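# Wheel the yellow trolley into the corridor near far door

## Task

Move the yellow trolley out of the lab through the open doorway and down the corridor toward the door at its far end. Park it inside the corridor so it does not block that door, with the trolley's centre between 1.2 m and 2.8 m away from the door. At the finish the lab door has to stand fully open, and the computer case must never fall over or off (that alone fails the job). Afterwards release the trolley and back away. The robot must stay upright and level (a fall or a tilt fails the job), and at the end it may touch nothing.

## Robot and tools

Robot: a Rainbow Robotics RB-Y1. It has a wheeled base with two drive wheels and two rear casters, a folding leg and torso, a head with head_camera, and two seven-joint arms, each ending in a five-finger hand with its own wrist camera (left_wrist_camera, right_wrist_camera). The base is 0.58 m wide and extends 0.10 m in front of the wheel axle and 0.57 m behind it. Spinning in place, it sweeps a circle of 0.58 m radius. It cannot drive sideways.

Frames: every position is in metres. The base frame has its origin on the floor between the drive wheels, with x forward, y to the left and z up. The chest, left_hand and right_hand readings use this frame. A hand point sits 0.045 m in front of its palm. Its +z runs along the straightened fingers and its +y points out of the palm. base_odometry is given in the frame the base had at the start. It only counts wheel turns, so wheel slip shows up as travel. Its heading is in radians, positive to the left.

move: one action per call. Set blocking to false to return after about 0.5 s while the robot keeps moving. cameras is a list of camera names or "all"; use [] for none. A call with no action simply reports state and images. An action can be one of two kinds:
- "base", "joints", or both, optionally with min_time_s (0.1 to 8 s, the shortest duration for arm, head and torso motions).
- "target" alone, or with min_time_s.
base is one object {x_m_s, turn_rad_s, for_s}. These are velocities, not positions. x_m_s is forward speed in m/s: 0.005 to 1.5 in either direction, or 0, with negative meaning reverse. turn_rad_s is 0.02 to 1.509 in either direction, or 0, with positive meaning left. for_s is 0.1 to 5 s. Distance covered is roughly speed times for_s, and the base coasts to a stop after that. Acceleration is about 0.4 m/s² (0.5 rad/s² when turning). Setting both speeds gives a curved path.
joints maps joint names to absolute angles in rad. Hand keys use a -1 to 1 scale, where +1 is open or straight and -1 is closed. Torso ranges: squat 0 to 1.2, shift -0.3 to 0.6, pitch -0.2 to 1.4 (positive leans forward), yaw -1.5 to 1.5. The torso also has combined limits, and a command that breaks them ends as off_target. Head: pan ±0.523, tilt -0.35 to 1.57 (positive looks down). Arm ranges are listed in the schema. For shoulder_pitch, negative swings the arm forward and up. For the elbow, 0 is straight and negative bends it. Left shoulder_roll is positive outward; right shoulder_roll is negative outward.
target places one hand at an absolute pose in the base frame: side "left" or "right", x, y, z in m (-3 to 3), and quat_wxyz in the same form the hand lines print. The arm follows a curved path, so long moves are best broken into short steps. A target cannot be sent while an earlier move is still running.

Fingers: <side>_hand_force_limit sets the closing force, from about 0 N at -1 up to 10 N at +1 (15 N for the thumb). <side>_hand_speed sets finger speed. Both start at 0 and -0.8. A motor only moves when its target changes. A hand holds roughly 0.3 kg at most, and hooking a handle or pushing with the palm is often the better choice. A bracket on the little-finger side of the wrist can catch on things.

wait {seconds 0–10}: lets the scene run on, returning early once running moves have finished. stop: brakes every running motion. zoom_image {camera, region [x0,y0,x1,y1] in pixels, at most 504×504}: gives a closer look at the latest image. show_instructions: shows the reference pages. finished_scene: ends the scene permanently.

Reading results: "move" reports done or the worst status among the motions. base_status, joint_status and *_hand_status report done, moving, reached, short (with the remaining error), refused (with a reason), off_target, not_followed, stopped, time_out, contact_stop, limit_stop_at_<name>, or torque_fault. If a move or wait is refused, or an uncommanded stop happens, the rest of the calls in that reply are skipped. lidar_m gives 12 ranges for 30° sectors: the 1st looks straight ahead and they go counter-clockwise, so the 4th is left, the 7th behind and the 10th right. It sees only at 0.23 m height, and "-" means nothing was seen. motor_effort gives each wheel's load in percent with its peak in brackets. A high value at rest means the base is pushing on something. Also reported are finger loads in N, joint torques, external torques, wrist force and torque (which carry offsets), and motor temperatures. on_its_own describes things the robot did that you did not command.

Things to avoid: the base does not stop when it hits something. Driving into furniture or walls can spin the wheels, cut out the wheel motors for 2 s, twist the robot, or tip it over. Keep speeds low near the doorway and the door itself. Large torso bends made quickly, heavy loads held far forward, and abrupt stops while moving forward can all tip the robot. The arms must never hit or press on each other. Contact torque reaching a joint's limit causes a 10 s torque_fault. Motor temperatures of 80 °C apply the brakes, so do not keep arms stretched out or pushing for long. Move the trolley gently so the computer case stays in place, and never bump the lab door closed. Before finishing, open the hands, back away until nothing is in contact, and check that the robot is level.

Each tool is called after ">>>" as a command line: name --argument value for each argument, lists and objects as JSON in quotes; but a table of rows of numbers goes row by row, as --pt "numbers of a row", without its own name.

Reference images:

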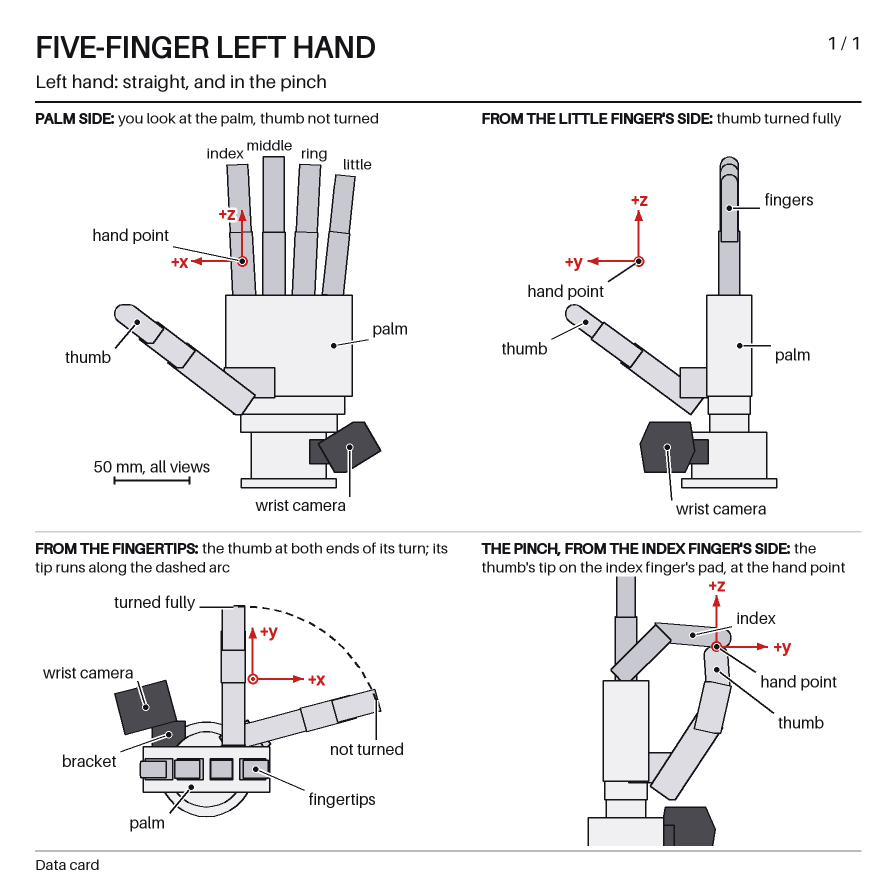

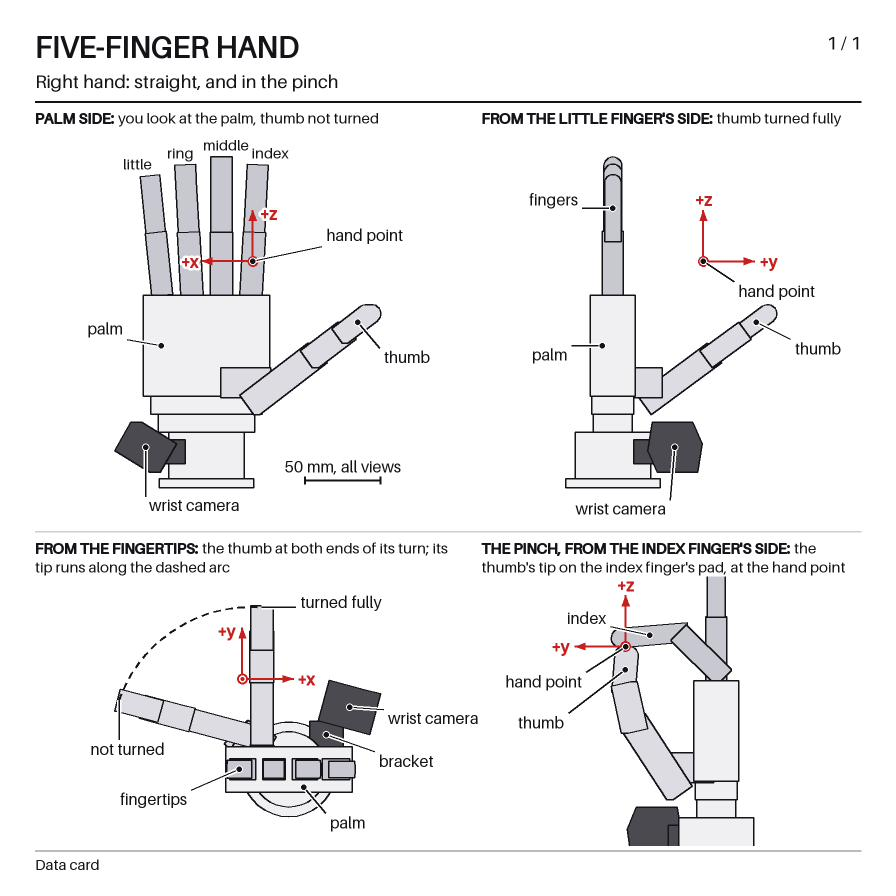

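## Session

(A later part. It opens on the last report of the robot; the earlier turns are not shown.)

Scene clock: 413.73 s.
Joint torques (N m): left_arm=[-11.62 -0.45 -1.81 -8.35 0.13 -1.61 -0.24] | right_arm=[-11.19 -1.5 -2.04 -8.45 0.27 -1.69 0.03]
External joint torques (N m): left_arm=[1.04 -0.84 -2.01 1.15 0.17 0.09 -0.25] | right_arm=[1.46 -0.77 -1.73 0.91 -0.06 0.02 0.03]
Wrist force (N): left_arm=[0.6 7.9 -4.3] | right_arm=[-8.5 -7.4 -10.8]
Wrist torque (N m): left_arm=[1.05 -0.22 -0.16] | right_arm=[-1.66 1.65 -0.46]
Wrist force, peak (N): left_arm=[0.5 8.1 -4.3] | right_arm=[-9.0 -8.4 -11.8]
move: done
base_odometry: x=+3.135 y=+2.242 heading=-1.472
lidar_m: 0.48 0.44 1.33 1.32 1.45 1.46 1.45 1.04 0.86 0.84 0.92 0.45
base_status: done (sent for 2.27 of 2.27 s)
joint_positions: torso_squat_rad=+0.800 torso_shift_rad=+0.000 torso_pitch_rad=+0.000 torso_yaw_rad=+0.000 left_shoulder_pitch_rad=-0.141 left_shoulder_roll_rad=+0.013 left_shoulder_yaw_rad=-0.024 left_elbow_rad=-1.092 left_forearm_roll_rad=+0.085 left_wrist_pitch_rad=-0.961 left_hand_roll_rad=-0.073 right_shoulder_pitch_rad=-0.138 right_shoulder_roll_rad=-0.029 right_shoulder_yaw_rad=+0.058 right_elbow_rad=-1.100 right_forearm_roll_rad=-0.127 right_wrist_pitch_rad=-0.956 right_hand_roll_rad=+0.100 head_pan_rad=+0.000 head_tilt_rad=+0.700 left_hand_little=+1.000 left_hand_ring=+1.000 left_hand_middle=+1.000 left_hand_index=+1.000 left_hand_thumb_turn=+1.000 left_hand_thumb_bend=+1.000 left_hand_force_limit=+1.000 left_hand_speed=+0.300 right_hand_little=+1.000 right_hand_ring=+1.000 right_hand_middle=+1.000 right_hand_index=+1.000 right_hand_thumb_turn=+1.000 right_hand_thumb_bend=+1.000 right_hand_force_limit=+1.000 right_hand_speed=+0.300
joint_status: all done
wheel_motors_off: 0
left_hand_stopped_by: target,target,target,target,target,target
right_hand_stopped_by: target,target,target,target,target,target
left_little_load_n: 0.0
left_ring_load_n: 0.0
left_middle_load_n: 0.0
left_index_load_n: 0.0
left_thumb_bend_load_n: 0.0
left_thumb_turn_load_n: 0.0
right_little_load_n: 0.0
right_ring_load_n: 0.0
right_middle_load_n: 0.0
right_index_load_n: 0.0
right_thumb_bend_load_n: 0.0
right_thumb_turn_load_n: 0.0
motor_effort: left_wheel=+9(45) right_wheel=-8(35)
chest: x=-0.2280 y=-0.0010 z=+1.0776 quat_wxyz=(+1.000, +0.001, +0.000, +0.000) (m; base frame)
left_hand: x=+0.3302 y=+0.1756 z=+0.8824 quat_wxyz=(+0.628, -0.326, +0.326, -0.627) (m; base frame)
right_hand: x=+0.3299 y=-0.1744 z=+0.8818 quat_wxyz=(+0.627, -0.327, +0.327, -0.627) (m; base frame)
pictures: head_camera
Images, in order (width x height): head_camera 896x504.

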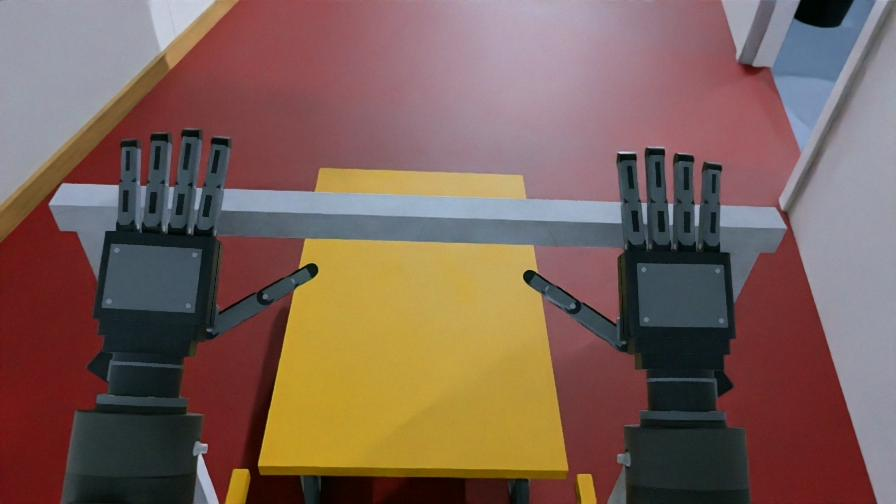

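>>> move --base '{"x_m_s": 0.08, "for_s": 0.52}' --cameras '["head_camera"]'

>>> move --joints '{"left_hand_thumb_turn": -1, "right_hand_thumb_turn": -1, "left_hand_speed": 0.0, "right_hand_speed": 0.0, "left_hand_force_limit": 0.2, "right_hand_force_limit": 0.2}' --cameras '[]'

>>> move --joints '{"left_hand_speed": -0.55, "right_hand_speed": -0.55, "left_hand_index": -1, "left_hand_middle": -1, "left_hand_ring": -1, "left_hand_little": -1, "right_hand_index": -1, "right_hand_middle": -1, "right_hand_ring": -1, "right_hand_little": -1}' --cameras '["head_camera"]'

Scene clock: 415.83 s.
Joint torques (N m): left_arm=[-13.09 -0.39 -0.82 -9.62 0.19 -1.73 -0.27] | right_arm=[-11.89 -1.45 -1.98 -8.5 0.36 -1.65 0.34]
External joint torques (N m): left_arm=[-0.44 -0.78 -1.02 -0.12 0.22 -0.03 -0.27] | right_arm=[0.75 -0.72 -1.66 0.86 0.03 0.07 0.35]
Wrist force (N): left_arm=[0.5 7.9 -4.4] | right_arm=[-8.9 -7.5 -11.2]
Wrist torque (N m): left_arm=[1.04 -0.20 -0.17] | right_arm=[-1.63 1.77 -0.49]
Wrist force, peak (N): left_arm=[-1.1 3.1 -26.8] | right_arm=[-6.0 -15.5 -22.4]
move: done
base_odometry: x=+3.139 y=+2.199 heading=-1.471
lidar_m: 0.45 0.42 0.42 1.32 1.45 1.51 1.50 1.06 0.86 0.85 0.93 0.42
base_status: done (sent for 0.53 of 0.53 s)
joint_positions: torso_squat_rad=+0.800 torso_shift_rad=+0.000 torso_pitch_rad=+0.000 torso_yaw_rad=+0.000 left_shoulder_pitch_rad=-0.141 left_shoulder_roll_rad=+0.013 left_shoulder_yaw_rad=-0.024 left_elbow_rad=-1.092 left_forearm_roll_rad=+0.085 left_wrist_pitch_rad=-0.961 left_hand_roll_rad=-0.073 right_shoulder_pitch_rad=-0.138 right_shoulder_roll_rad=-0.029 right_shoulder_yaw_rad=+0.058 right_elbow_rad=-1.100 right_forearm_roll_rad=-0.127 right_wrist_pitch_rad=-0.956 right_hand_roll_rad=+0.100 head_pan_rad=+0.000 head_tilt_rad=+0.700 left_hand_little=+1.000 left_hand_ring=+1.000 left_hand_middle=+1.000 left_hand_index=+1.000 left_hand_thumb_turn=+1.000 left_hand_thumb_bend=+1.000 left_hand_force_limit=+1.000 left_hand_speed=+0.300 right_hand_little=+1.000 right_hand_ring=+1.000 right_hand_middle=+1.000 right_hand_index=+1.000 right_hand_thumb_turn=+1.000 right_hand_thumb_bend=+1.000 right_hand_force_limit=+1.000 right_hand_speed=+0.300
joint_status: not commanded
wheel_motors_off: 0
left_hand_stopped_by: target,target,target,target,target,target
right_hand_stopped_by: target,target,target,target,target,target
left_little_load_n: 0.0
left_ring_load_n: -0.5
left_middle_load_n: 0.0
left_index_load_n: 0.0
left_thumb_bend_load_n: 0.0
left_thumb_turn_load_n: 0.0
right_little_load_n: -0.5
right_ring_load_n: 0.0
right_middle_load_n: 0.0
right_index_load_n: 0.0
right_thumb_bend_load_n: 0.0
right_thumb_turn_load_n: 0.0
motor_effort: left_wheel=+8(38) right_wheel=-10(17)
chest: x=-0.2280 y=-0.0010 z=+1.0776 quat_wxyz=(+1.000, +0.001, +0.000, +0.000) (m; base frame)
left_hand: x=+0.3301 y=+0.1756 z=+0.8821 quat_wxyz=(+0.628, -0.326, +0.326, -0.627) (m; base frame)
right_hand: x=+0.3298 y=-0.1744 z=+0.8818 quat_wxyz=(+0.627, -0.327, +0.327, -0.627) (m; base frame)
pictures: head_camera
Images, in order (width x height): head_camera 896x504.

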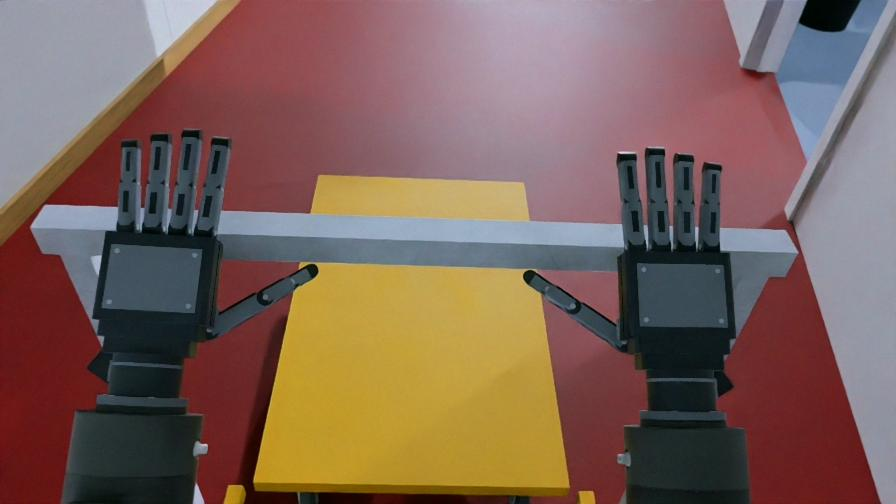

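Scene clock: 417.37 s.
Joint torques (N m): left_arm=[-12.8 -0.71 -0.74 -9.67 0.19 -1.81 -0.19] | right_arm=[-11.88 -1.58 -2.05 -8.57 0.22 -1.62 0.26]
External joint torques (N m): left_arm=[-0.15 -1.12 -0.94 -0.17 0.24 -0.11 -0.18] | right_arm=[0.77 -0.83 -1.74 0.79 -0.12 0.1 0.25]
Wrist force (N): left_arm=[0.5 7.9 -4.2] | right_arm=[-9.0 -7.7 -10.6]
Wrist torque (N m): left_arm=[1.04 -0.21 -0.18] | right_arm=[-1.68 1.72 -0.47]
Wrist force, peak (N): left_arm=[0.4 8.0 -4.4] | right_arm=[-9.0 -7.8 -11.8]
move: done
base_odometry: x=+3.139 y=+2.199 heading=-1.471
lidar_m: 0.45 0.42 0.42 1.31 1.44 1.50 1.49 1.05 0.86 0.85 0.91 0.41
base_status: not commanded
joint_positions: torso_squat_rad=+0.800 torso_shift_rad=+0.000 torso_pitch_rad=+0.000 torso_yaw_rad=+0.000 left_shoulder_pitch_rad=-0.141 left_shoulder_roll_rad=+0.013 left_shoulder_yaw_rad=-0.024 left_elbow_rad=-1.092 left_forearm_roll_rad=+0.085 left_wrist_pitch_rad=-0.961 left_hand_roll_rad=-0.073 right_shoulder_pitch_rad=-0.138 right_shoulder_roll_rad=-0.029 right_shoulder_yaw_rad=+0.058 right_elbow_rad=-1.100 right_forearm_roll_rad=-0.127 right_wrist_pitch_rad=-0.956 right_hand_roll_rad=+0.100 head_pan_rad=+0.000 head_tilt_rad=+0.700 left_hand_little=+1.000 left_hand_ring=+1.000 left_hand_middle=+1.000 left_hand_index=+1.000 left_hand_thumb_turn=-1.000 left_hand_thumb_bend=+1.000 left_hand_force_limit=+0.200 left_hand_speed=+0.000 right_hand_little=+1.000 right_hand_ring=+1.000 right_hand_middle=+1.000 right_hand_index=+1.000 right_hand_thumb_turn=-1.000 right_hand_thumb_bend=+1.000 right_hand_force_limit=+0.200 right_hand_speed=+0.000
joint_status: all done
wheel_motors_off: 0
left_hand_stopped_by: target,target,target,target,target,target
right_hand_stopped_by: target,target,target,target,target,target
left_little_load_n: 0.0
left_ring_load_n: -0.5
left_middle_load_n: 0.0
left_index_load_n: 0.0
left_thumb_bend_load_n: 0.0
left_thumb_turn_load_n: 0.0
right_little_load_n: 0.0
right_ring_load_n: 0.0
right_middle_load_n: 0.0
right_index_load_n: 0.0
right_thumb_bend_load_n: 0.0
right_thumb_turn_load_n: 0.0
motor_effort: left_wheel=+9(10) right_wheel=-10(10)
chest: x=-0.2280 y=-0.0010 z=+1.0776 quat_wxyz=(+1.000, +0.001, +0.000, +0.000) (m; base frame)
left_hand: x=+0.3301 y=+0.1756 z=+0.8821 quat_wxyz=(+0.628, -0.326, +0.326, -0.627) (m; base frame)
right_hand: x=+0.3298 y=-0.1744 z=+0.8818 quat_wxyz=(+0.627, -0.327, +0.327, -0.627) (m; base frame)
pictures: none
No camera images: "cameras" was empty.

Scene clock: 419.30 s.
Joint torques (N m): left_arm=[-10.61 -0.15 -1.03 -7.77 0.28 -1.07 -0.2] | right_arm=[-10.27 -1.29 -1.67 -8.09 0.24 -1.6 0.14]
External joint torques (N m): left_arm=[2.06 -0.56 -1.23 1.74 0.32 0.63 -0.19] | right_arm=[2.38 -0.54 -1.35 1.27 -0.1 0.13 0.13]
Wrist force (N): left_arm=[0.5 8.0 -4.1] | right_arm=[-8.7 -7.9 -11.3]
Wrist torque (N m): left_arm=[1.05 -0.20 -0.18] | right_arm=[-1.71 1.70 -0.48]
Wrist force, peak (N): left_arm=[-2.9 2.6 16.1] | right_arm=[-7.8 -16.2 -2.8]
move: off_target
base_odometry: x=+3.139 y=+2.199 heading=-1.471
lidar_m: 0.45 0.41 0.42 1.31 1.45 1.50 1.50 1.06 0.86 0.85 0.92 0.41
base_status: not commanded
joint_positions: torso_squat_rad=+0.800 torso_shift_rad=+0.000 torso_pitch_rad=+0.000 torso_yaw_rad=+0.000 left_shoulder_pitch_rad=-0.141 left_shoulder_roll_rad=+0.013 left_shoulder_yaw_rad=-0.024 left_elbow_rad=-1.092 left_forearm_roll_rad=+0.085 left_wrist_pitch_rad=-0.961 left_hand_roll_rad=-0.073 right_shoulder_pitch_rad=-0.138 right_shoulder_roll_rad=-0.029 right_shoulder_yaw_rad=+0.058 right_elbow_rad=-1.100 right_forearm_roll_rad=-0.127 right_wrist_pitch_rad=-0.956 right_hand_roll_rad=+0.100 head_pan_rad=+0.000 head_tilt_rad=+0.700 left_hand_little=-0.109 left_hand_ring=-0.068 left_hand_middle=-0.029 left_hand_index=+0.011 left_hand_thumb_turn=-1.000 left_hand_thumb_bend=+1.000 left_hand_force_limit=+0.200 left_hand_speed=-0.550 right_hand_little=-0.029 right_hand_ring=+0.010 right_hand_middle=+0.011 right_hand_index=+0.051 right_hand_thumb_turn=-1.000 right_hand_thumb_bend=+1.000 right_hand_force_limit=+0.200 right_hand_speed=-0.550
joint_status: left_hand_little off_target (ended at -0.109, target -1.000); left_hand_ring off_target (ended at -0.068, target -1.000); left_hand_middle off_target (ended at -0.029, target -1.000); left_hand_index off_target (ended at +0.011, target -1.000); right_hand_little off_target (ended at -0.029, target -1.000); right_hand_ring off_target (ended at +0.010, target -1.000); right_hand_middle off_target (ended at +0.011, target -1.000); right_hand_index off_target (ended at +0.051, target -1.000); the others done
wheel_motors_off: 0
left_hand_stopped_by: force,force,force,force,target,target
right_hand_stopped_by: force,force,force,force,target,target
left_little_load_n: 0.0
left_ring_load_n: 0.0
left_middle_load_n: -0.5
left_index_load_n: -0.5
left_thumb_bend_load_n: 0.0
left_thumb_turn_load_n: 0.0
right_little_load_n: 0.0
right_ring_load_n: 0.0
right_middle_load_n: 0.0
right_index_load_n: 0.0
right_thumb_bend_load_n: 0.0
right_thumb_turn_load_n: 0.0
motor_effort: left_wheel=+8(10) right_wheel=-11(11)
chest: x=-0.2280 y=-0.0010 z=+1.0776 quat_wxyz=(+1.000, +0.001, +0.000, +0.000) (m; base frame)
left_hand: x=+0.3302 y=+0.1755 z=+0.8827 quat_wxyz=(+0.628, -0.326, +0.326, -0.627) (m; base frame)
right_hand: x=+0.3299 y=-0.1744 z=+0.8821 quat_wxyz=(+0.628, -0.327, +0.326, -0.627) (m; base frame)
pictures: head_camera
Images, in order (width x height): head_camera 896x504.

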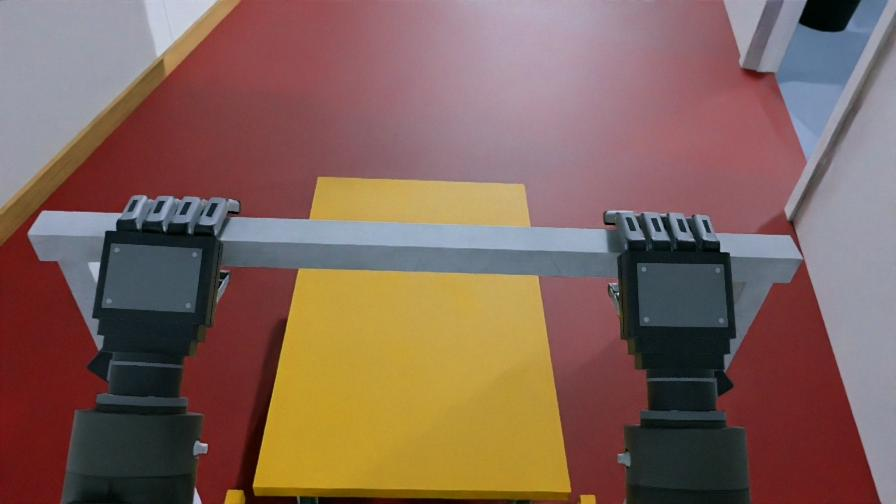

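>>> move --joints '{"left_hand_speed": -0.4, "right_hand_speed": -0.4, "left_hand_force_limit": 0.4, "right_hand_force_limit": 0.4, "left_hand_thumb_bend": -1, "right_hand_thumb_bend": -1}' --cameras '[]'

>>> move --joints '{"left_hand_speed": -0.7, "right_hand_speed": -0.7, "left_hand_force_limit": 1.0, "right_hand_force_limit": 1.0, "left_hand_index": -0.99, "left_hand_middle": -0.99, "left_hand_ring": -0.99, "left_hand_little": -0.99, "right_hand_index": -0.99, "right_hand_middle": -0.99, "right_hand_ring": -0.99, "right_hand_little": -0.99, "left_hand_thumb_bend": -0.98, "right_hand_thumb_bend": -0.98}' --cameras '[]'

>>> move --base '{"x_m_s": 0.15, "for_s": 3.0}' --cameras '["head_camera"]'

Scene clock: 422.57 s.
Joint torques (N m): left_arm=[-11.92 -0.53 -0.93 -10.54 0.22 -3.13 -0.14] | right_arm=[-12.34 -1.35 -1.72 -10.2 0.18 -2.84 0.14]
External joint torques (N m): left_arm=[0.74 -0.93 -1.13 -1.03 0.26 -1.42 -0.13] | right_arm=[0.29 -0.6 -1.41 -0.84 -0.17 -1.12 0.14]
Wrist force (N): left_arm=[0.7 16.4 -2.1] | right_arm=[-8.7 -4.9 -14.2]
Wrist torque (N m): left_arm=[1.08 -0.03 -0.26] | right_arm=[-1.65 1.70 -0.38]
Wrist force, peak (N): left_arm=[0.5 18.7 -1.3] | right_arm=[-9.4 -5.3 -14.6]
move: off_target
base_odometry: x=+3.139 y=+2.199 heading=-1.471
lidar_m: 0.44 0.41 0.41 1.31 1.45 1.50 1.49 1.05 0.85 0.85 0.93 0.41
base_status: not commanded
joint_positions: torso_squat_rad=+0.800 torso_shift_rad=+0.000 torso_pitch_rad=+0.000 torso_yaw_rad=+0.000 left_shoulder_pitch_rad=-0.141 left_shoulder_roll_rad=+0.013 left_shoulder_yaw_rad=-0.024 left_elbow_rad=-1.092 left_forearm_roll_rad=+0.085 left_wrist_pitch_rad=-0.961 left_hand_roll_rad=-0.073 right_shoulder_pitch_rad=-0.138 right_shoulder_roll_rad=-0.029 right_shoulder_yaw_rad=+0.058 right_elbow_rad=-1.100 right_forearm_roll_rad=-0.127 right_wrist_pitch_rad=-0.956 right_hand_roll_rad=+0.100 head_pan_rad=+0.000 head_tilt_rad=+0.700 left_hand_little=-0.108 left_hand_ring=-0.068 left_hand_middle=-0.029 left_hand_index=+0.011 left_hand_thumb_turn=-1.000 left_hand_thumb_bend=+0.243 left_hand_force_limit=+0.400 left_hand_speed=-0.400 right_hand_little=-0.029 right_hand_ring=+0.010 right_hand_middle=+0.011 right_hand_index=+0.051 right_hand_thumb_turn=-1.000 right_hand_thumb_bend=+0.324 right_hand_force_limit=+0.400 right_hand_speed=-0.400
joint_status: left_hand_thumb_bend off_target (ended at +0.243, target -1.000); right_hand_thumb_bend off_target (ended at +0.324, target -1.000); the others done
wheel_motors_off: 0
left_hand_stopped_by: force,force,force,force,force,target
right_hand_stopped_by: force,force,force,force,force,target
left_little_load_n: 2.0
left_ring_load_n: 0.0
left_middle_load_n: 0.0
left_index_load_n: 0.0
left_thumb_bend_load_n: 11.0
left_thumb_turn_load_n: 1.5
right_little_load_n: 0.0
right_ring_load_n: 0.0
right_middle_load_n: 0.0
right_index_load_n: 0.0
right_thumb_bend_load_n: 7.5
right_thumb_turn_load_n: 1.0
motor_effort: left_wheel=+6(10) right_wheel=-10(11)
chest: x=-0.2279 y=-0.0010 z=+1.0776 quat_wxyz=(+1.000, +0.001, +0.000, +0.000) (m; base frame)
left_hand: x=+0.3303 y=+0.1755 z=+0.8820 quat_wxyz=(+0.628, -0.326, +0.327, -0.627) (m; base frame)
right_hand: x=+0.3299 y=-0.1745 z=+0.8813 quat_wxyz=(+0.627, -0.327, +0.327, -0.627) (m; base frame)
pictures: none
No camera images: "cameras" was empty.

Scene clock: 423.37 s.
Joint torques (N m): left_arm=[-10.62 -0.52 -1.08 -8.81 0.16 -1.79 -0.19] | right_arm=[-11.61 -1.25 -1.4 -9.66 0.4 -2.27 0.08]
External joint torques (N m): left_arm=[2.04 -0.93 -1.27 0.7 0.21 -0.09 -0.18] | right_arm=[1.04 -0.5 -1.08 -0.3 0.06 -0.54 0.07]
Wrist force (N): left_arm=[0.5 8.0 -4.4] | right_arm=[-8.8 -7.8 -11.2]
Wrist torque (N m): left_arm=[1.07 -0.21 -0.17] | right_arm=[-1.66 1.71 -0.42]
Wrist force, peak (N): left_arm=[-1.1 17.4 8.5] | right_arm=[-9.1 -4.7 -14.0]
move: off_target
base_odometry: x=+3.139 y=+2.199 heading=-1.471
lidar_m: 0.43 0.41 0.40 1.31 1.45 1.50 1.49 1.05 0.86 0.85 0.42 0.41
base_status: not commanded
joint_positions: torso_squat_rad=+0.800 torso_shift_rad=+0.000 torso_pitch_rad=+0.000 torso_yaw_rad=+0.000 left_shoulder_pitch_rad=-0.141 left_shoulder_roll_rad=+0.013 left_shoulder_yaw_rad=-0.024 left_elbow_rad=-1.092 left_forearm_roll_rad=+0.085 left_wrist_pitch_rad=-0.961 left_hand_roll_rad=-0.073 right_shoulder_pitch_rad=-0.138 right_shoulder_roll_rad=-0.029 right_shoulder_yaw_rad=+0.058 right_elbow_rad=-1.100 right_forearm_roll_rad=-0.127 right_wrist_pitch_rad=-0.956 right_hand_roll_rad=+0.100 head_pan_rad=+0.000 head_tilt_rad=+0.700 left_hand_little=-0.159 left_hand_ring=-0.173 left_hand_middle=-0.273 left_hand_index=-0.343 left_hand_thumb_turn=-1.000 left_hand_thumb_bend=+0.236 left_hand_force_limit=+1.000 left_hand_speed=-0.700 right_hand_little=-0.078 right_hand_ring=-0.096 right_hand_middle=-0.095 right_hand_index=-0.111 right_hand_thumb_turn=-1.000 right_hand_thumb_bend=+0.303 right_hand_force_limit=+1.000 right_hand_speed=-0.700
joint_status: left_hand_little off_target (ended at -0.159, target -0.990); left_hand_ring off_target (ended at -0.173, target -0.990); left_hand_middle off_target (ended at -0.273, target -0.990); left_hand_index off_target (ended at -0.343, target -0.990); left_hand_thumb_bend off_target (ended at +0.236, target -0.980); right_hand_little off_target (ended at -0.078, target -0.990); right_hand_ring off_target (ended at -0.096, target -0.990); right_hand_middle off_target (ended at -0.095, target -0.990); right_hand_index off_target (ended at -0.111, target -0.990); right_hand_thumb_bend off_target (ended at +0.303, target -0.980); the others done
wheel_motors_off: 0
left_hand_stopped_by: force,force,force,force,force,target
right_hand_stopped_by: force,force,force,force,force,target
left_little_load_n: 0.0
left_ring_load_n: 0.0
left_middle_load_n: 8.5
left_index_load_n: 10.5
left_thumb_bend_load_n: 2.5
left_thumb_turn_load_n: -3.5
right_little_load_n: 0.0
right_ring_load_n: 0.0
right_middle_load_n: 0.0
right_index_load_n: 0.0
right_thumb_bend_load_n: 0.0
right_thumb_turn_load_n: 0.0
motor_effort: left_wheel=+7(8) right_wheel=-10(10)
chest: x=-0.2279 y=-0.0010 z=+1.0776 quat_wxyz=(+1.000, +0.001, +0.000, +0.000) (m; base frame)
left_hand: x=+0.3303 y=+0.1754 z=+0.8824 quat_wxyz=(+0.628, -0.326, +0.326, -0.627) (m; base frame)
right_hand: x=+0.3299 y=-0.1745 z=+0.8815 quat_wxyz=(+0.627, -0.327, +0.327, -0.627) (m; base frame)
pictures: none
No camera images: "cameras" was empty.

Scene clock: 427.10 s.
Joint torques (N m): left_arm=[-5.25 -0.65 -2.78 -7.73 -0.77 -3.97 -0.07] | right_arm=[-6.84 -2.29 -2.02 -1.73 -1.12 3.95 -0.5]
External joint torques (N m): left_arm=[7.45 -1.05 -2.97 1.79 -0.73 -2.27 -0.07] | right_arm=[5.85 -1.54 -1.7 7.64 -1.46 5.67 -0.51]
Wrist force (N): left_arm=[-0.5 19.8 15.1] | right_arm=[-12.2 -34.0 -18.8]
Wrist torque (N m): left_arm=[0.70 -0.17 -0.25] | right_arm=[-2.59 2.31 -2.17]
Wrist force, peak (N): left_arm=[-8.4 -59.4 -32.5] | right_arm=[-12.5 -36.8 -22.6]
move: done
base_odometry: x=+3.184 y=+1.752 heading=-1.471
lidar_m: 0.42 0.45 0.45 1.23 1.37 1.95 1.94 1.14 0.93 0.92 1.01 0.34
base_status: done (sent for 3 of 3 s)
joint_positions: torso_squat_rad=+0.800 torso_shift_rad=+0.000 torso_pitch_rad=+0.000 torso_yaw_rad=+0.000 left_shoulder_pitch_rad=-0.143 left_shoulder_roll_rad=+0.013 left_shoulder_yaw_rad=-0.024 left_elbow_rad=-1.092 left_forearm_roll_rad=+0.085 left_wrist_pitch_rad=-0.960 left_hand_roll_rad=-0.073 right_shoulder_pitch_rad=-0.139 right_shoulder_roll_rad=-0.029 right_shoulder_yaw_rad=+0.058 right_elbow_rad=-1.102 right_forearm_roll_rad=-0.127 right_wrist_pitch_rad=-0.958 right_hand_roll_rad=+0.100 head_pan_rad=+0.000 head_tilt_rad=+0.700 left_hand_little=-0.159 left_hand_ring=-0.173 left_hand_middle=-0.273 left_hand_index=-0.342 left_hand_thumb_turn=-1.000 left_hand_thumb_bend=+0.236 left_hand_force_limit=+1.000 left_hand_speed=-0.700 right_hand_little=-0.078 right_hand_ring=-0.096 right_hand_middle=-0.095 right_hand_index=-0.111 right_hand_thumb_turn=-1.000 right_hand_thumb_bend=+0.303 right_hand_force_limit=+1.000 right_hand_speed=-0.700
joint_status: not commanded
wheel_motors_off: 0
left_hand_stopped_by: force,force,force,force,force,target
right_hand_stopped_by: force,force,force,force,force,target
left_little_load_n: 0.0
left_ring_load_n: 0.0
left_middle_load_n: 9.0
left_index_load_n: 15.0
left_thumb_bend_load_n: 2.0
left_thumb_turn_load_n: -3.0
right_little_load_n: -0.5
right_ring_load_n: 0.0
right_middle_load_n: -0.5
right_index_load_n: 0.0
right_thumb_bend_load_n: 0.0
right_thumb_turn_load_n: 0.0
motor_effort: left_wheel=+2(56) right_wheel=-9(22)
chest: x=-0.2281 y=-0.0009 z=+1.0776 quat_wxyz=(+1.000, +0.001, +0.000, +0.000) (m; base frame)
left_hand: x=+0.3306 y=+0.1754 z=+0.8833 quat_wxyz=(+0.628, -0.325, +0.326, -0.627) (m; base frame)
right_hand: x=+0.3299 y=-0.1741 z=+0.8838 quat_wxyz=(+0.628, -0.326, +0.325, -0.627) (m; base frame)
pictures: head_camera
Images, in order (width x height): head_camera 896x504.

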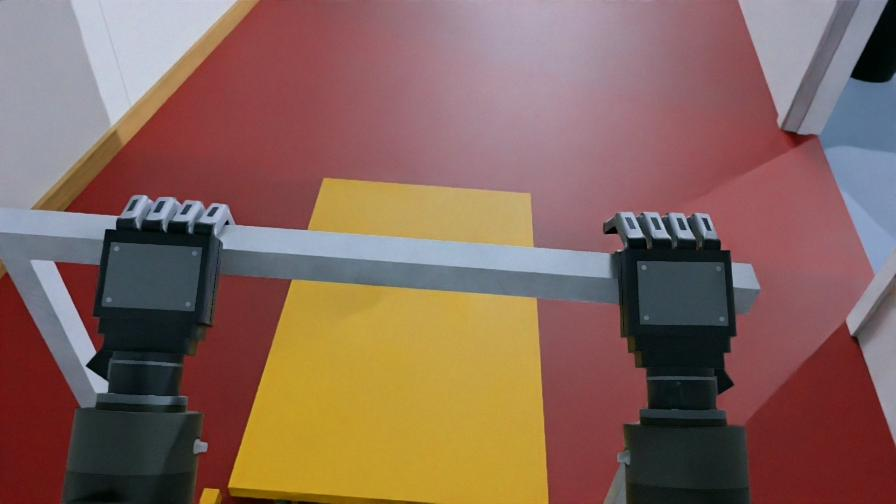

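>>> move --base '{"x_m_s": 0.3, "turn_rad_s": -0.02, "for_s": 4.0}' --cameras '["head_camera"]'

Scene clock: 438.77 s.
Joint torques (N m): left_arm=[-5.81 -0.66 -2.55 -8.15 -0.19 -3.7 -0.07] | right_arm=[-7.16 -3.93 -3.98 -2.39 -1.09 2.91 0.12]
External joint torques (N m): left_arm=[6.88 -1.06 -2.74 1.36 -0.14 -2 -0.06] | right_arm=[5.51 -3.19 -3.66 6.98 -1.43 4.63 0.12]
Wrist force (N): left_arm=[1.6 17.6 11.3] | right_arm=[-15.1 -29.2 -17.0]
Wrist torque (N m): left_arm=[0.79 -0.16 -0.20] | right_arm=[-2.45 2.34 -1.36]
Wrist force, peak (N): left_arm=[0.0 22.8 23.0] | right_arm=[-12.0 -56.7 -34.1]
move: done
base_odometry: x=+3.248 y=+0.554 heading=-1.552
lidar_m: 0.42 0.45 0.48 1.10 1.17 1.71 3.14 1.39 1.09 1.05 1.42 0.32
base_status: done (sent for 4 of 4 s)
joint_positions: torso_squat_rad=+0.800 torso_shift_rad=+0.000 torso_pitch_rad=+0.000 torso_yaw_rad=+0.000 left_shoulder_pitch_rad=-0.143 left_shoulder_roll_rad=+0.013 left_shoulder_yaw_rad=-0.024 left_elbow_rad=-1.092 left_forearm_roll_rad=+0.085 left_wrist_pitch_rad=-0.960 left_hand_roll_rad=-0.073 right_shoulder_pitch_rad=-0.139 right_shoulder_roll_rad=-0.028 right_shoulder_yaw_rad=+0.059 right_elbow_rad=-1.102 right_forearm_roll_rad=-0.127 right_wrist_pitch_rad=-0.957 right_hand_roll_rad=+0.100 head_pan_rad=+0.000 head_tilt_rad=+0.700 left_hand_little=-0.159 left_hand_ring=-0.173 left_hand_middle=-0.273 left_hand_index=-0.343 left_hand_thumb_turn=-1.000 left_hand_thumb_bend=+0.236 left_hand_force_limit=+1.000 left_hand_speed=-0.700 right_hand_little=-0.078 right_hand_ring=-0.096 right_hand_middle=-0.095 right_hand_index=-0.111 right_hand_thumb_turn=-1.000 right_hand_thumb_bend=+0.303 right_hand_force_limit=+1.000 right_hand_speed=-0.700
joint_status: not commanded
wheel_motors_off: 0
left_hand_stopped_by: force,force,force,force,force,target
right_hand_stopped_by: force,force,force,force,force,target
left_little_load_n: 0.0
left_ring_load_n: 0.0
left_middle_load_n: 9.0
left_index_load_n: 14.0
left_thumb_bend_load_n: 2.5
left_thumb_turn_load_n: -3.0
right_little_load_n: 0.0
right_ring_load_n: 0.0
right_middle_load_n: 0.0
right_index_load_n: 0.0
right_thumb_bend_load_n: 0.0
right_thumb_turn_load_n: 8.5
motor_effort: left_wheel=-12(51) right_wheel=+3(23)
chest: x=-0.2281 y=-0.0009 z=+1.0776 quat_wxyz=(+1.000, +0.001, +0.000, +0.000) (m; base frame)
left_hand: x=+0.3306 y=+0.1755 z=+0.8832 quat_wxyz=(+0.628, -0.325, +0.326, -0.627) (m; base frame)
right_hand: x=+0.3299 y=-0.1736 z=+0.8836 quat_wxyz=(+0.628, -0.326, +0.325, -0.627) (m; base frame)
pictures: head_camera
Images, in order (width x height): head_camera 896x504.

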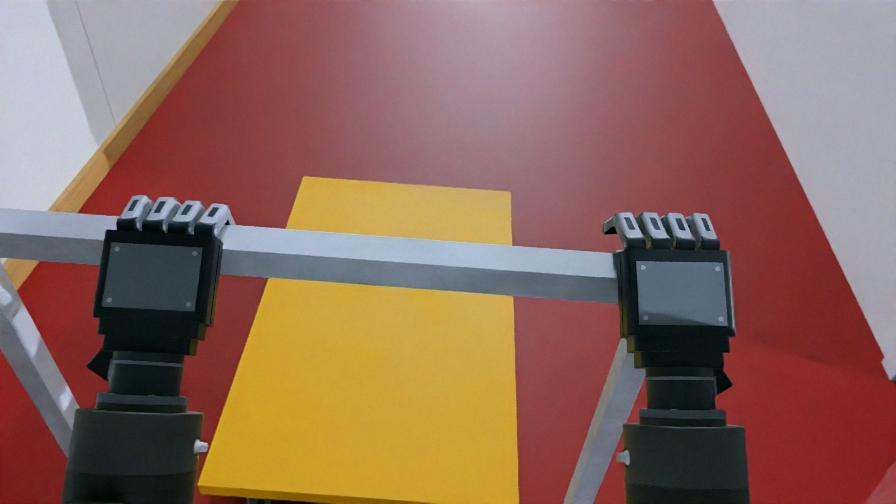

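>>> move --base '{"x_m_s": 0.35, "for_s": 4.0}' --cameras '["head_camera"]'

Scene clock: 453.60 s.
Joint torques (N m): left_arm=[9 3.01 4.13 -6.9 2.08 -8.78 -0.05] | right_arm=[-18.59 2.66 4.95 2.8 0.16 13.55 -2.05]
External joint torques (N m): left_arm=[21.78 2.63 3.94 2.63 2.12 -7.08 -0.05] | right_arm=[-5.99 3.48 5.28 12.16 -0.19 15.25 -2.05]
External joint torques when the fault began: right_arm=[-11.14 5.56 6.76 16.92 0.56 23.56 -2.33]
Wrist force (N): left_arm=[13.2 45.7 55.5] | right_arm=[2.2 -75.1 -57.4]
Wrist torque (N m): left_arm=[0.59 1.54 -0.67] | right_arm=[-3.28 2.62 -3.79]
Wrist force, peak (N): left_arm=[6.6 79.9 123.9] | right_arm=[13.0 -113.7 -84.7]
move: torque_fault
TORQUE FAULT: right_wrist_pitch_rad reached its load limit. The robot stopped for 10 seconds, dropped its targets and accepts commands again. The stop added 9.0 s to the call.
base_odometry: x=+3.264 y=-0.324 heading=-1.557
lidar_m: 0.42 0.46 0.48 1.03 1.10 1.59 3.46 1.51 1.40 1.12 1.19 0.33
base_status: torque_fault (sent for 2.83 of 4 s)
joint_positions: torso_squat_rad=+0.800 torso_shift_rad=+0.000 torso_pitch_rad=-0.001 torso_yaw_rad=-0.001 left_shoulder_pitch_rad=-0.146 left_shoulder_roll_rad=+0.012 left_shoulder_yaw_rad=-0.025 left_elbow_rad=-1.093 left_forearm_roll_rad=+0.084 left_wrist_pitch_rad=-0.959 left_hand_roll_rad=-0.073 right_shoulder_pitch_rad=-0.134 right_shoulder_roll_rad=-0.031 right_shoulder_yaw_rad=+0.055 right_elbow_rad=-1.107 right_forearm_roll_rad=-0.127 right_wrist_pitch_rad=-0.966 right_hand_roll_rad=+0.101 head_pan_rad=+0.000 head_tilt_rad=+0.700 left_hand_little=-0.158 left_hand_ring=-0.172 left_hand_middle=-0.208 left_hand_index=-0.239 left_hand_thumb_turn=-0.999 left_hand_thumb_bend=+0.253 left_hand_force_limit=+1.000 left_hand_speed=-0.700 right_hand_little=-0.078 right_hand_ring=-0.096 right_hand_middle=-0.095 right_hand_index=-0.111 right_hand_thumb_turn=-1.000 right_hand_thumb_bend=+0.304 right_hand_force_limit=+1.000 right_hand_speed=-0.700
joint_status: not commanded
wheel_motors_off: 0
left_hand_stopped_by: force,force,force,force,force,target
right_hand_stopped_by: force,force,force,force,force,target
left_little_load_n: 9.0
left_ring_load_n: 8.0
left_middle_load_n: 14.0
left_index_load_n: 16.0
left_thumb_bend_load_n: 36.0
left_thumb_turn_load_n: 8.5
right_little_load_n: 0.0
right_ring_load_n: 0.0
right_middle_load_n: 0.0
right_index_load_n: 0.0
right_thumb_bend_load_n: 9.5
right_thumb_turn_load_n: 3.5
on_its_own: right_wrist_pitch_rad is held at -0.962, not at your -0.956, since a torque_fault; right_hand_little is held at -0.078, not at your -0.990, since a torque_fault; right_hand_ring is held at -0.096, not at your -0.990, since a torque_fault; right_hand_middle is held at -0.095, not at your -0.990, since a torque_fault; right_hand_index is held at -0.111, not at your -0.990, since a torque_fault; right_hand_thumb_bend is held at +0.303, not at your -0.980, since a torque_fault
motor_effort: left_wheel=-22(100) right_wheel=+15(71)
chest: x=-0.2284 y=-0.0011 z=+1.0776 quat_wxyz=(+1.000, +0.001, +0.000, -0.001) (m; base frame)
left_hand: x=+0.3316 y=+0.1725 z=+0.8855 quat_wxyz=(+0.627, -0.324, +0.325, -0.629) (m; base frame)
right_hand: x=+0.3275 y=-0.1790 z=+0.8859 quat_wxyz=(+0.627, -0.322, +0.323, -0.632) (m; base frame)
pictures: head_camera
Images, in order (width x height): head_camera 896x504.

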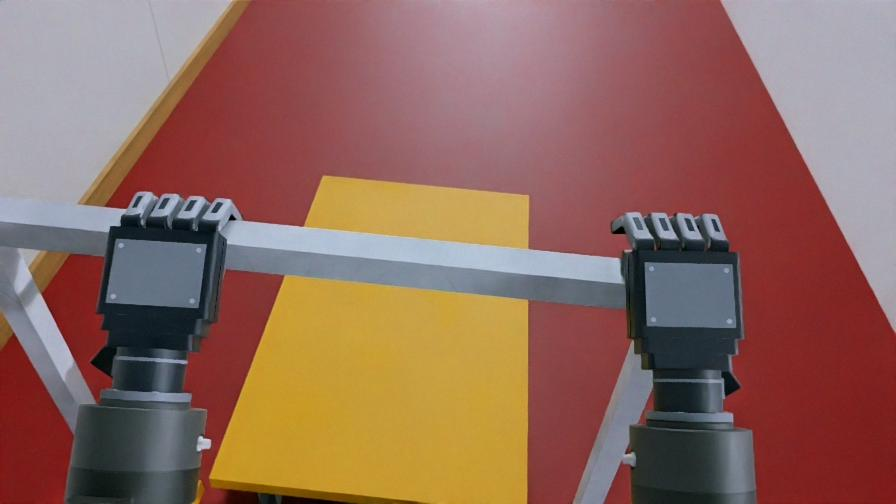

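>>> move --joints '{"left_hand_speed": -0.3, "right_hand_speed": -0.3, "left_hand_thumb_bend": 1, "right_hand_thumb_bend": 1, "left_hand_index": 0.99, "left_hand_middle": 0.99, "left_hand_ring": 0.99, "left_hand_little": 0.99, "right_hand_index": 0.99, "right_hand_middle": 0.99, "right_hand_ring": 0.99, "right_hand_little": 0.99}' --cameras '[]'

>>> move --base '{"x_m_s": -0.1, "for_s": 1.4}' --cameras '["head_camera"]'

Scene clock: 455.37 s.
Joint torques (N m): left_arm=[-10.64 2.13 1.66 -8.88 0.13 -1.81 0] | right_arm=[-10.15 -0.08 1.48 -7.59 0.28 -1.22 -0.35]
External joint torques (N m): left_arm=[2.04 1.74 1.47 0.63 0.18 -0.11 0.01] | right_arm=[2.46 0.73 1.81 1.77 -0.06 0.49 -0.36]
Wrist force (N): left_arm=[-0.3 8.1 -4.1] | right_arm=[-8.2 -9.5 -10.8]
Wrist torque (N m): left_arm=[1.06 -0.09 -0.23] | right_arm=[-1.79 1.61 -0.57]
Wrist force, peak (N): left_arm=[13.2 45.7 55.8] | right_arm=[2.4 -76.3 -57.3]
move: done
base_odometry: x=+3.264 y=-0.324 heading=-1.556
lidar_m: 0.43 0.47 0.49 1.03 1.10 1.60 3.45 1.50 1.41 1.13 1.19 0.33
base_status: not commanded
joint_positions: torso_squat_rad=+0.800 torso_shift_rad=+0.000 torso_pitch_rad=+0.000 torso_yaw_rad=+0.000 left_shoulder_pitch_rad=-0.141 left_shoulder_roll_rad=+0.013 left_shoulder_yaw_rad=-0.025 left_elbow_rad=-1.092 left_forearm_roll_rad=+0.085 left_wrist_pitch_rad=-0.961 left_hand_roll_rad=-0.073 right_shoulder_pitch_rad=-0.136 right_shoulder_roll_rad=-0.031 right_shoulder_yaw_rad=+0.056 right_elbow_rad=-1.105 right_forearm_roll_rad=-0.127 right_wrist_pitch_rad=-0.962 right_hand_roll_rad=+0.101 head_pan_rad=+0.000 head_tilt_rad=+0.700 left_hand_little=+0.990 left_hand_ring=+0.990 left_hand_middle=+0.990 left_hand_index=+0.990 left_hand_thumb_turn=-1.000 left_hand_thumb_bend=+1.000 left_hand_force_limit=+1.000 left_hand_speed=-0.300 right_hand_little=+0.990 right_hand_ring=+0.990 right_hand_middle=+0.990 right_hand_index=+0.990 right_hand_thumb_turn=-1.000 right_hand_thumb_bend=+1.000 right_hand_force_limit=+1.000 right_hand_speed=-0.300
joint_status: all done
wheel_motors_off: 0
left_hand_stopped_by: target,target,target,target,target,target
right_hand_stopped_by: target,target,target,target,target,target
left_little_load_n: 0.0
left_ring_load_n: 0.0
left_middle_load_n: 0.0
left_index_load_n: 0.0
left_thumb_bend_load_n: 0.0
left_thumb_turn_load_n: 0.0
right_little_load_n: 0.0
right_ring_load_n: 0.0
right_middle_load_n: 0.0
right_index_load_n: 0.0
right_thumb_bend_load_n: 0.0
right_thumb_turn_load_n: 0.0
on_its_own: right_wrist_pitch_rad is held at -0.962, not at your -0.956, since a torque_fault
motor_effort: left_wheel=+5(20) right_wheel=-1(15)
chest: x=-0.2281 y=-0.0010 z=+1.0776 quat_wxyz=(+1.000, +0.001, +0.000, +0.000) (m; base frame)
left_hand: x=+0.3302 y=+0.1749 z=+0.8826 quat_wxyz=(+0.628, -0.326, +0.326, -0.627) (m; base frame)
right_hand: x=+0.3287 y=-0.1770 z=+0.8844 quat_wxyz=(+0.627, -0.324, +0.324, -0.630) (m; base frame)
pictures: none
No camera images: "cameras" was empty.

Scene clock: 457.57 s.
Joint torques (N m): left_arm=[-11.54 1.9 1.91 -9.09 0.12 -1.76 0.01] | right_arm=[-11.41 -0.41 1.14 -8.38 0.25 -1.59 -0.23]
External joint torques (N m): left_arm=[1.12 1.52 1.72 0.42 0.17 -0.06 0.02] | right_arm=[1.19 0.4 1.47 0.98 -0.09 0.12 -0.24]
Wrist force (N): left_arm=[-0.1 8.1 -4.2] | right_arm=[-8.2 -7.3 -11.7]
Wrist torque (N m): left_arm=[1.08 -0.10 -0.23] | right_arm=[-1.51 1.61 -0.46]
Wrist force, peak (N): left_arm=[-0.1 8.5 -3.9] | right_arm=[-8.3 -7.3 -12.3]
move: done
base_odometry: x=+3.262 y=-0.184 heading=-1.555
lidar_m: 0.58 0.59 1.06 1.04 1.11 1.62 3.39 1.49 1.32 1.13 1.18 0.45
base_status: done (sent for 1.4 of 1.4 s)
joint_positions: torso_squat_rad=+0.800 torso_shift_rad=+0.000 torso_pitch_rad=+0.000 torso_yaw_rad=+0.000 left_shoulder_pitch_rad=-0.141 left_shoulder_roll_rad=+0.013 left_shoulder_yaw_rad=-0.024 left_elbow_rad=-1.092 left_forearm_roll_rad=+0.085 left_wrist_pitch_rad=-0.961 left_hand_roll_rad=-0.073 right_shoulder_pitch_rad=-0.135 right_shoulder_roll_rad=-0.031 right_shoulder_yaw_rad=+0.056 right_elbow_rad=-1.104 right_forearm_roll_rad=-0.127 right_wrist_pitch_rad=-0.962 right_hand_roll_rad=+0.101 head_pan_rad=+0.000 head_tilt_rad=+0.700 left_hand_little=+0.990 left_hand_ring=+0.990 left_hand_middle=+0.990 left_hand_index=+0.990 left_hand_thumb_turn=-1.000 left_hand_thumb_bend=+1.000 left_hand_force_limit=+1.000 left_hand_speed=-0.300 right_hand_little=+0.990 right_hand_ring=+0.990 right_hand_middle=+0.990 right_hand_index=+0.990 right_hand_thumb_turn=-1.000 right_hand_thumb_bend=+1.000 right_hand_force_limit=+1.000 right_hand_speed=-0.300
joint_status: not commanded
wheel_motors_off: 0
left_hand_stopped_by: target,target,target,target,target,target
right_hand_stopped_by: target,target,target,target,target,target
left_little_load_n: -0.5
left_ring_load_n: -0.5
left_middle_load_n: 0.0
left_index_load_n: 0.0
left_thumb_bend_load_n: 0.0
left_thumb_turn_load_n: 0.0
right_little_load_n: 0.0
right_ring_load_n: 0.0
right_middle_load_n: 0.0
right_index_load_n: 0.0
right_thumb_bend_load_n: 0.0
right_thumb_turn_load_n: 0.0
on_its_own: right_wrist_pitch_rad is held at -0.962, not at your -0.956, since a torque_fault
motor_effort: left_wheel=+15(30) right_wheel=-15(29)
chest: x=-0.2280 y=-0.0010 z=+1.0776 quat_wxyz=(+1.000, +0.001, +0.000, +0.000) (m; base frame)
left_hand: x=+0.3302 y=+0.1750 z=+0.8824 quat_wxyz=(+0.628, -0.326, +0.326, -0.627) (m; base frame)
right_hand: x=+0.3287 y=-0.1769 z=+0.8840 quat_wxyz=(+0.627, -0.324, +0.325, -0.629) (m; base frame)
pictures: head_camera
Images, in order (width x height): head_camera 896x504.

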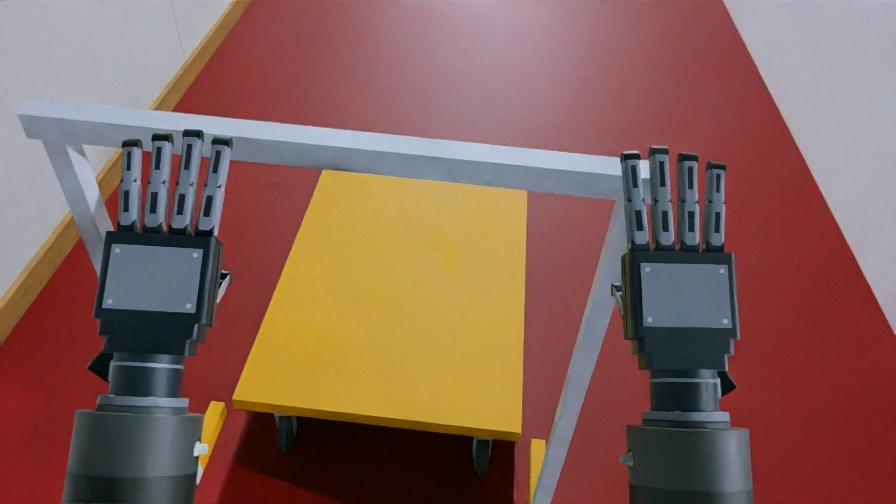

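>>> zoom_image --camera "head_camera" --region '[0, 60, 448, 312]'

>>> zoom_image --camera "head_camera" --region '[448, 60, 896, 312]'

Scaled by 1.125 from the camera's 896x504 image, which has a finer 1280x720 frame.

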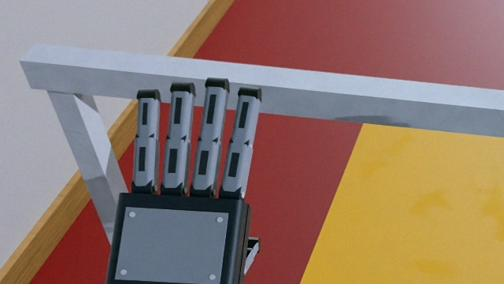

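Scaled by 1.125 from the camera's 896x504 image, which has a finer 1280x720 frame.

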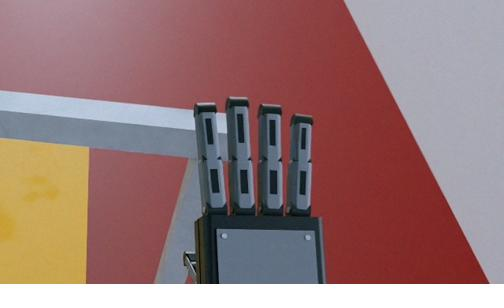

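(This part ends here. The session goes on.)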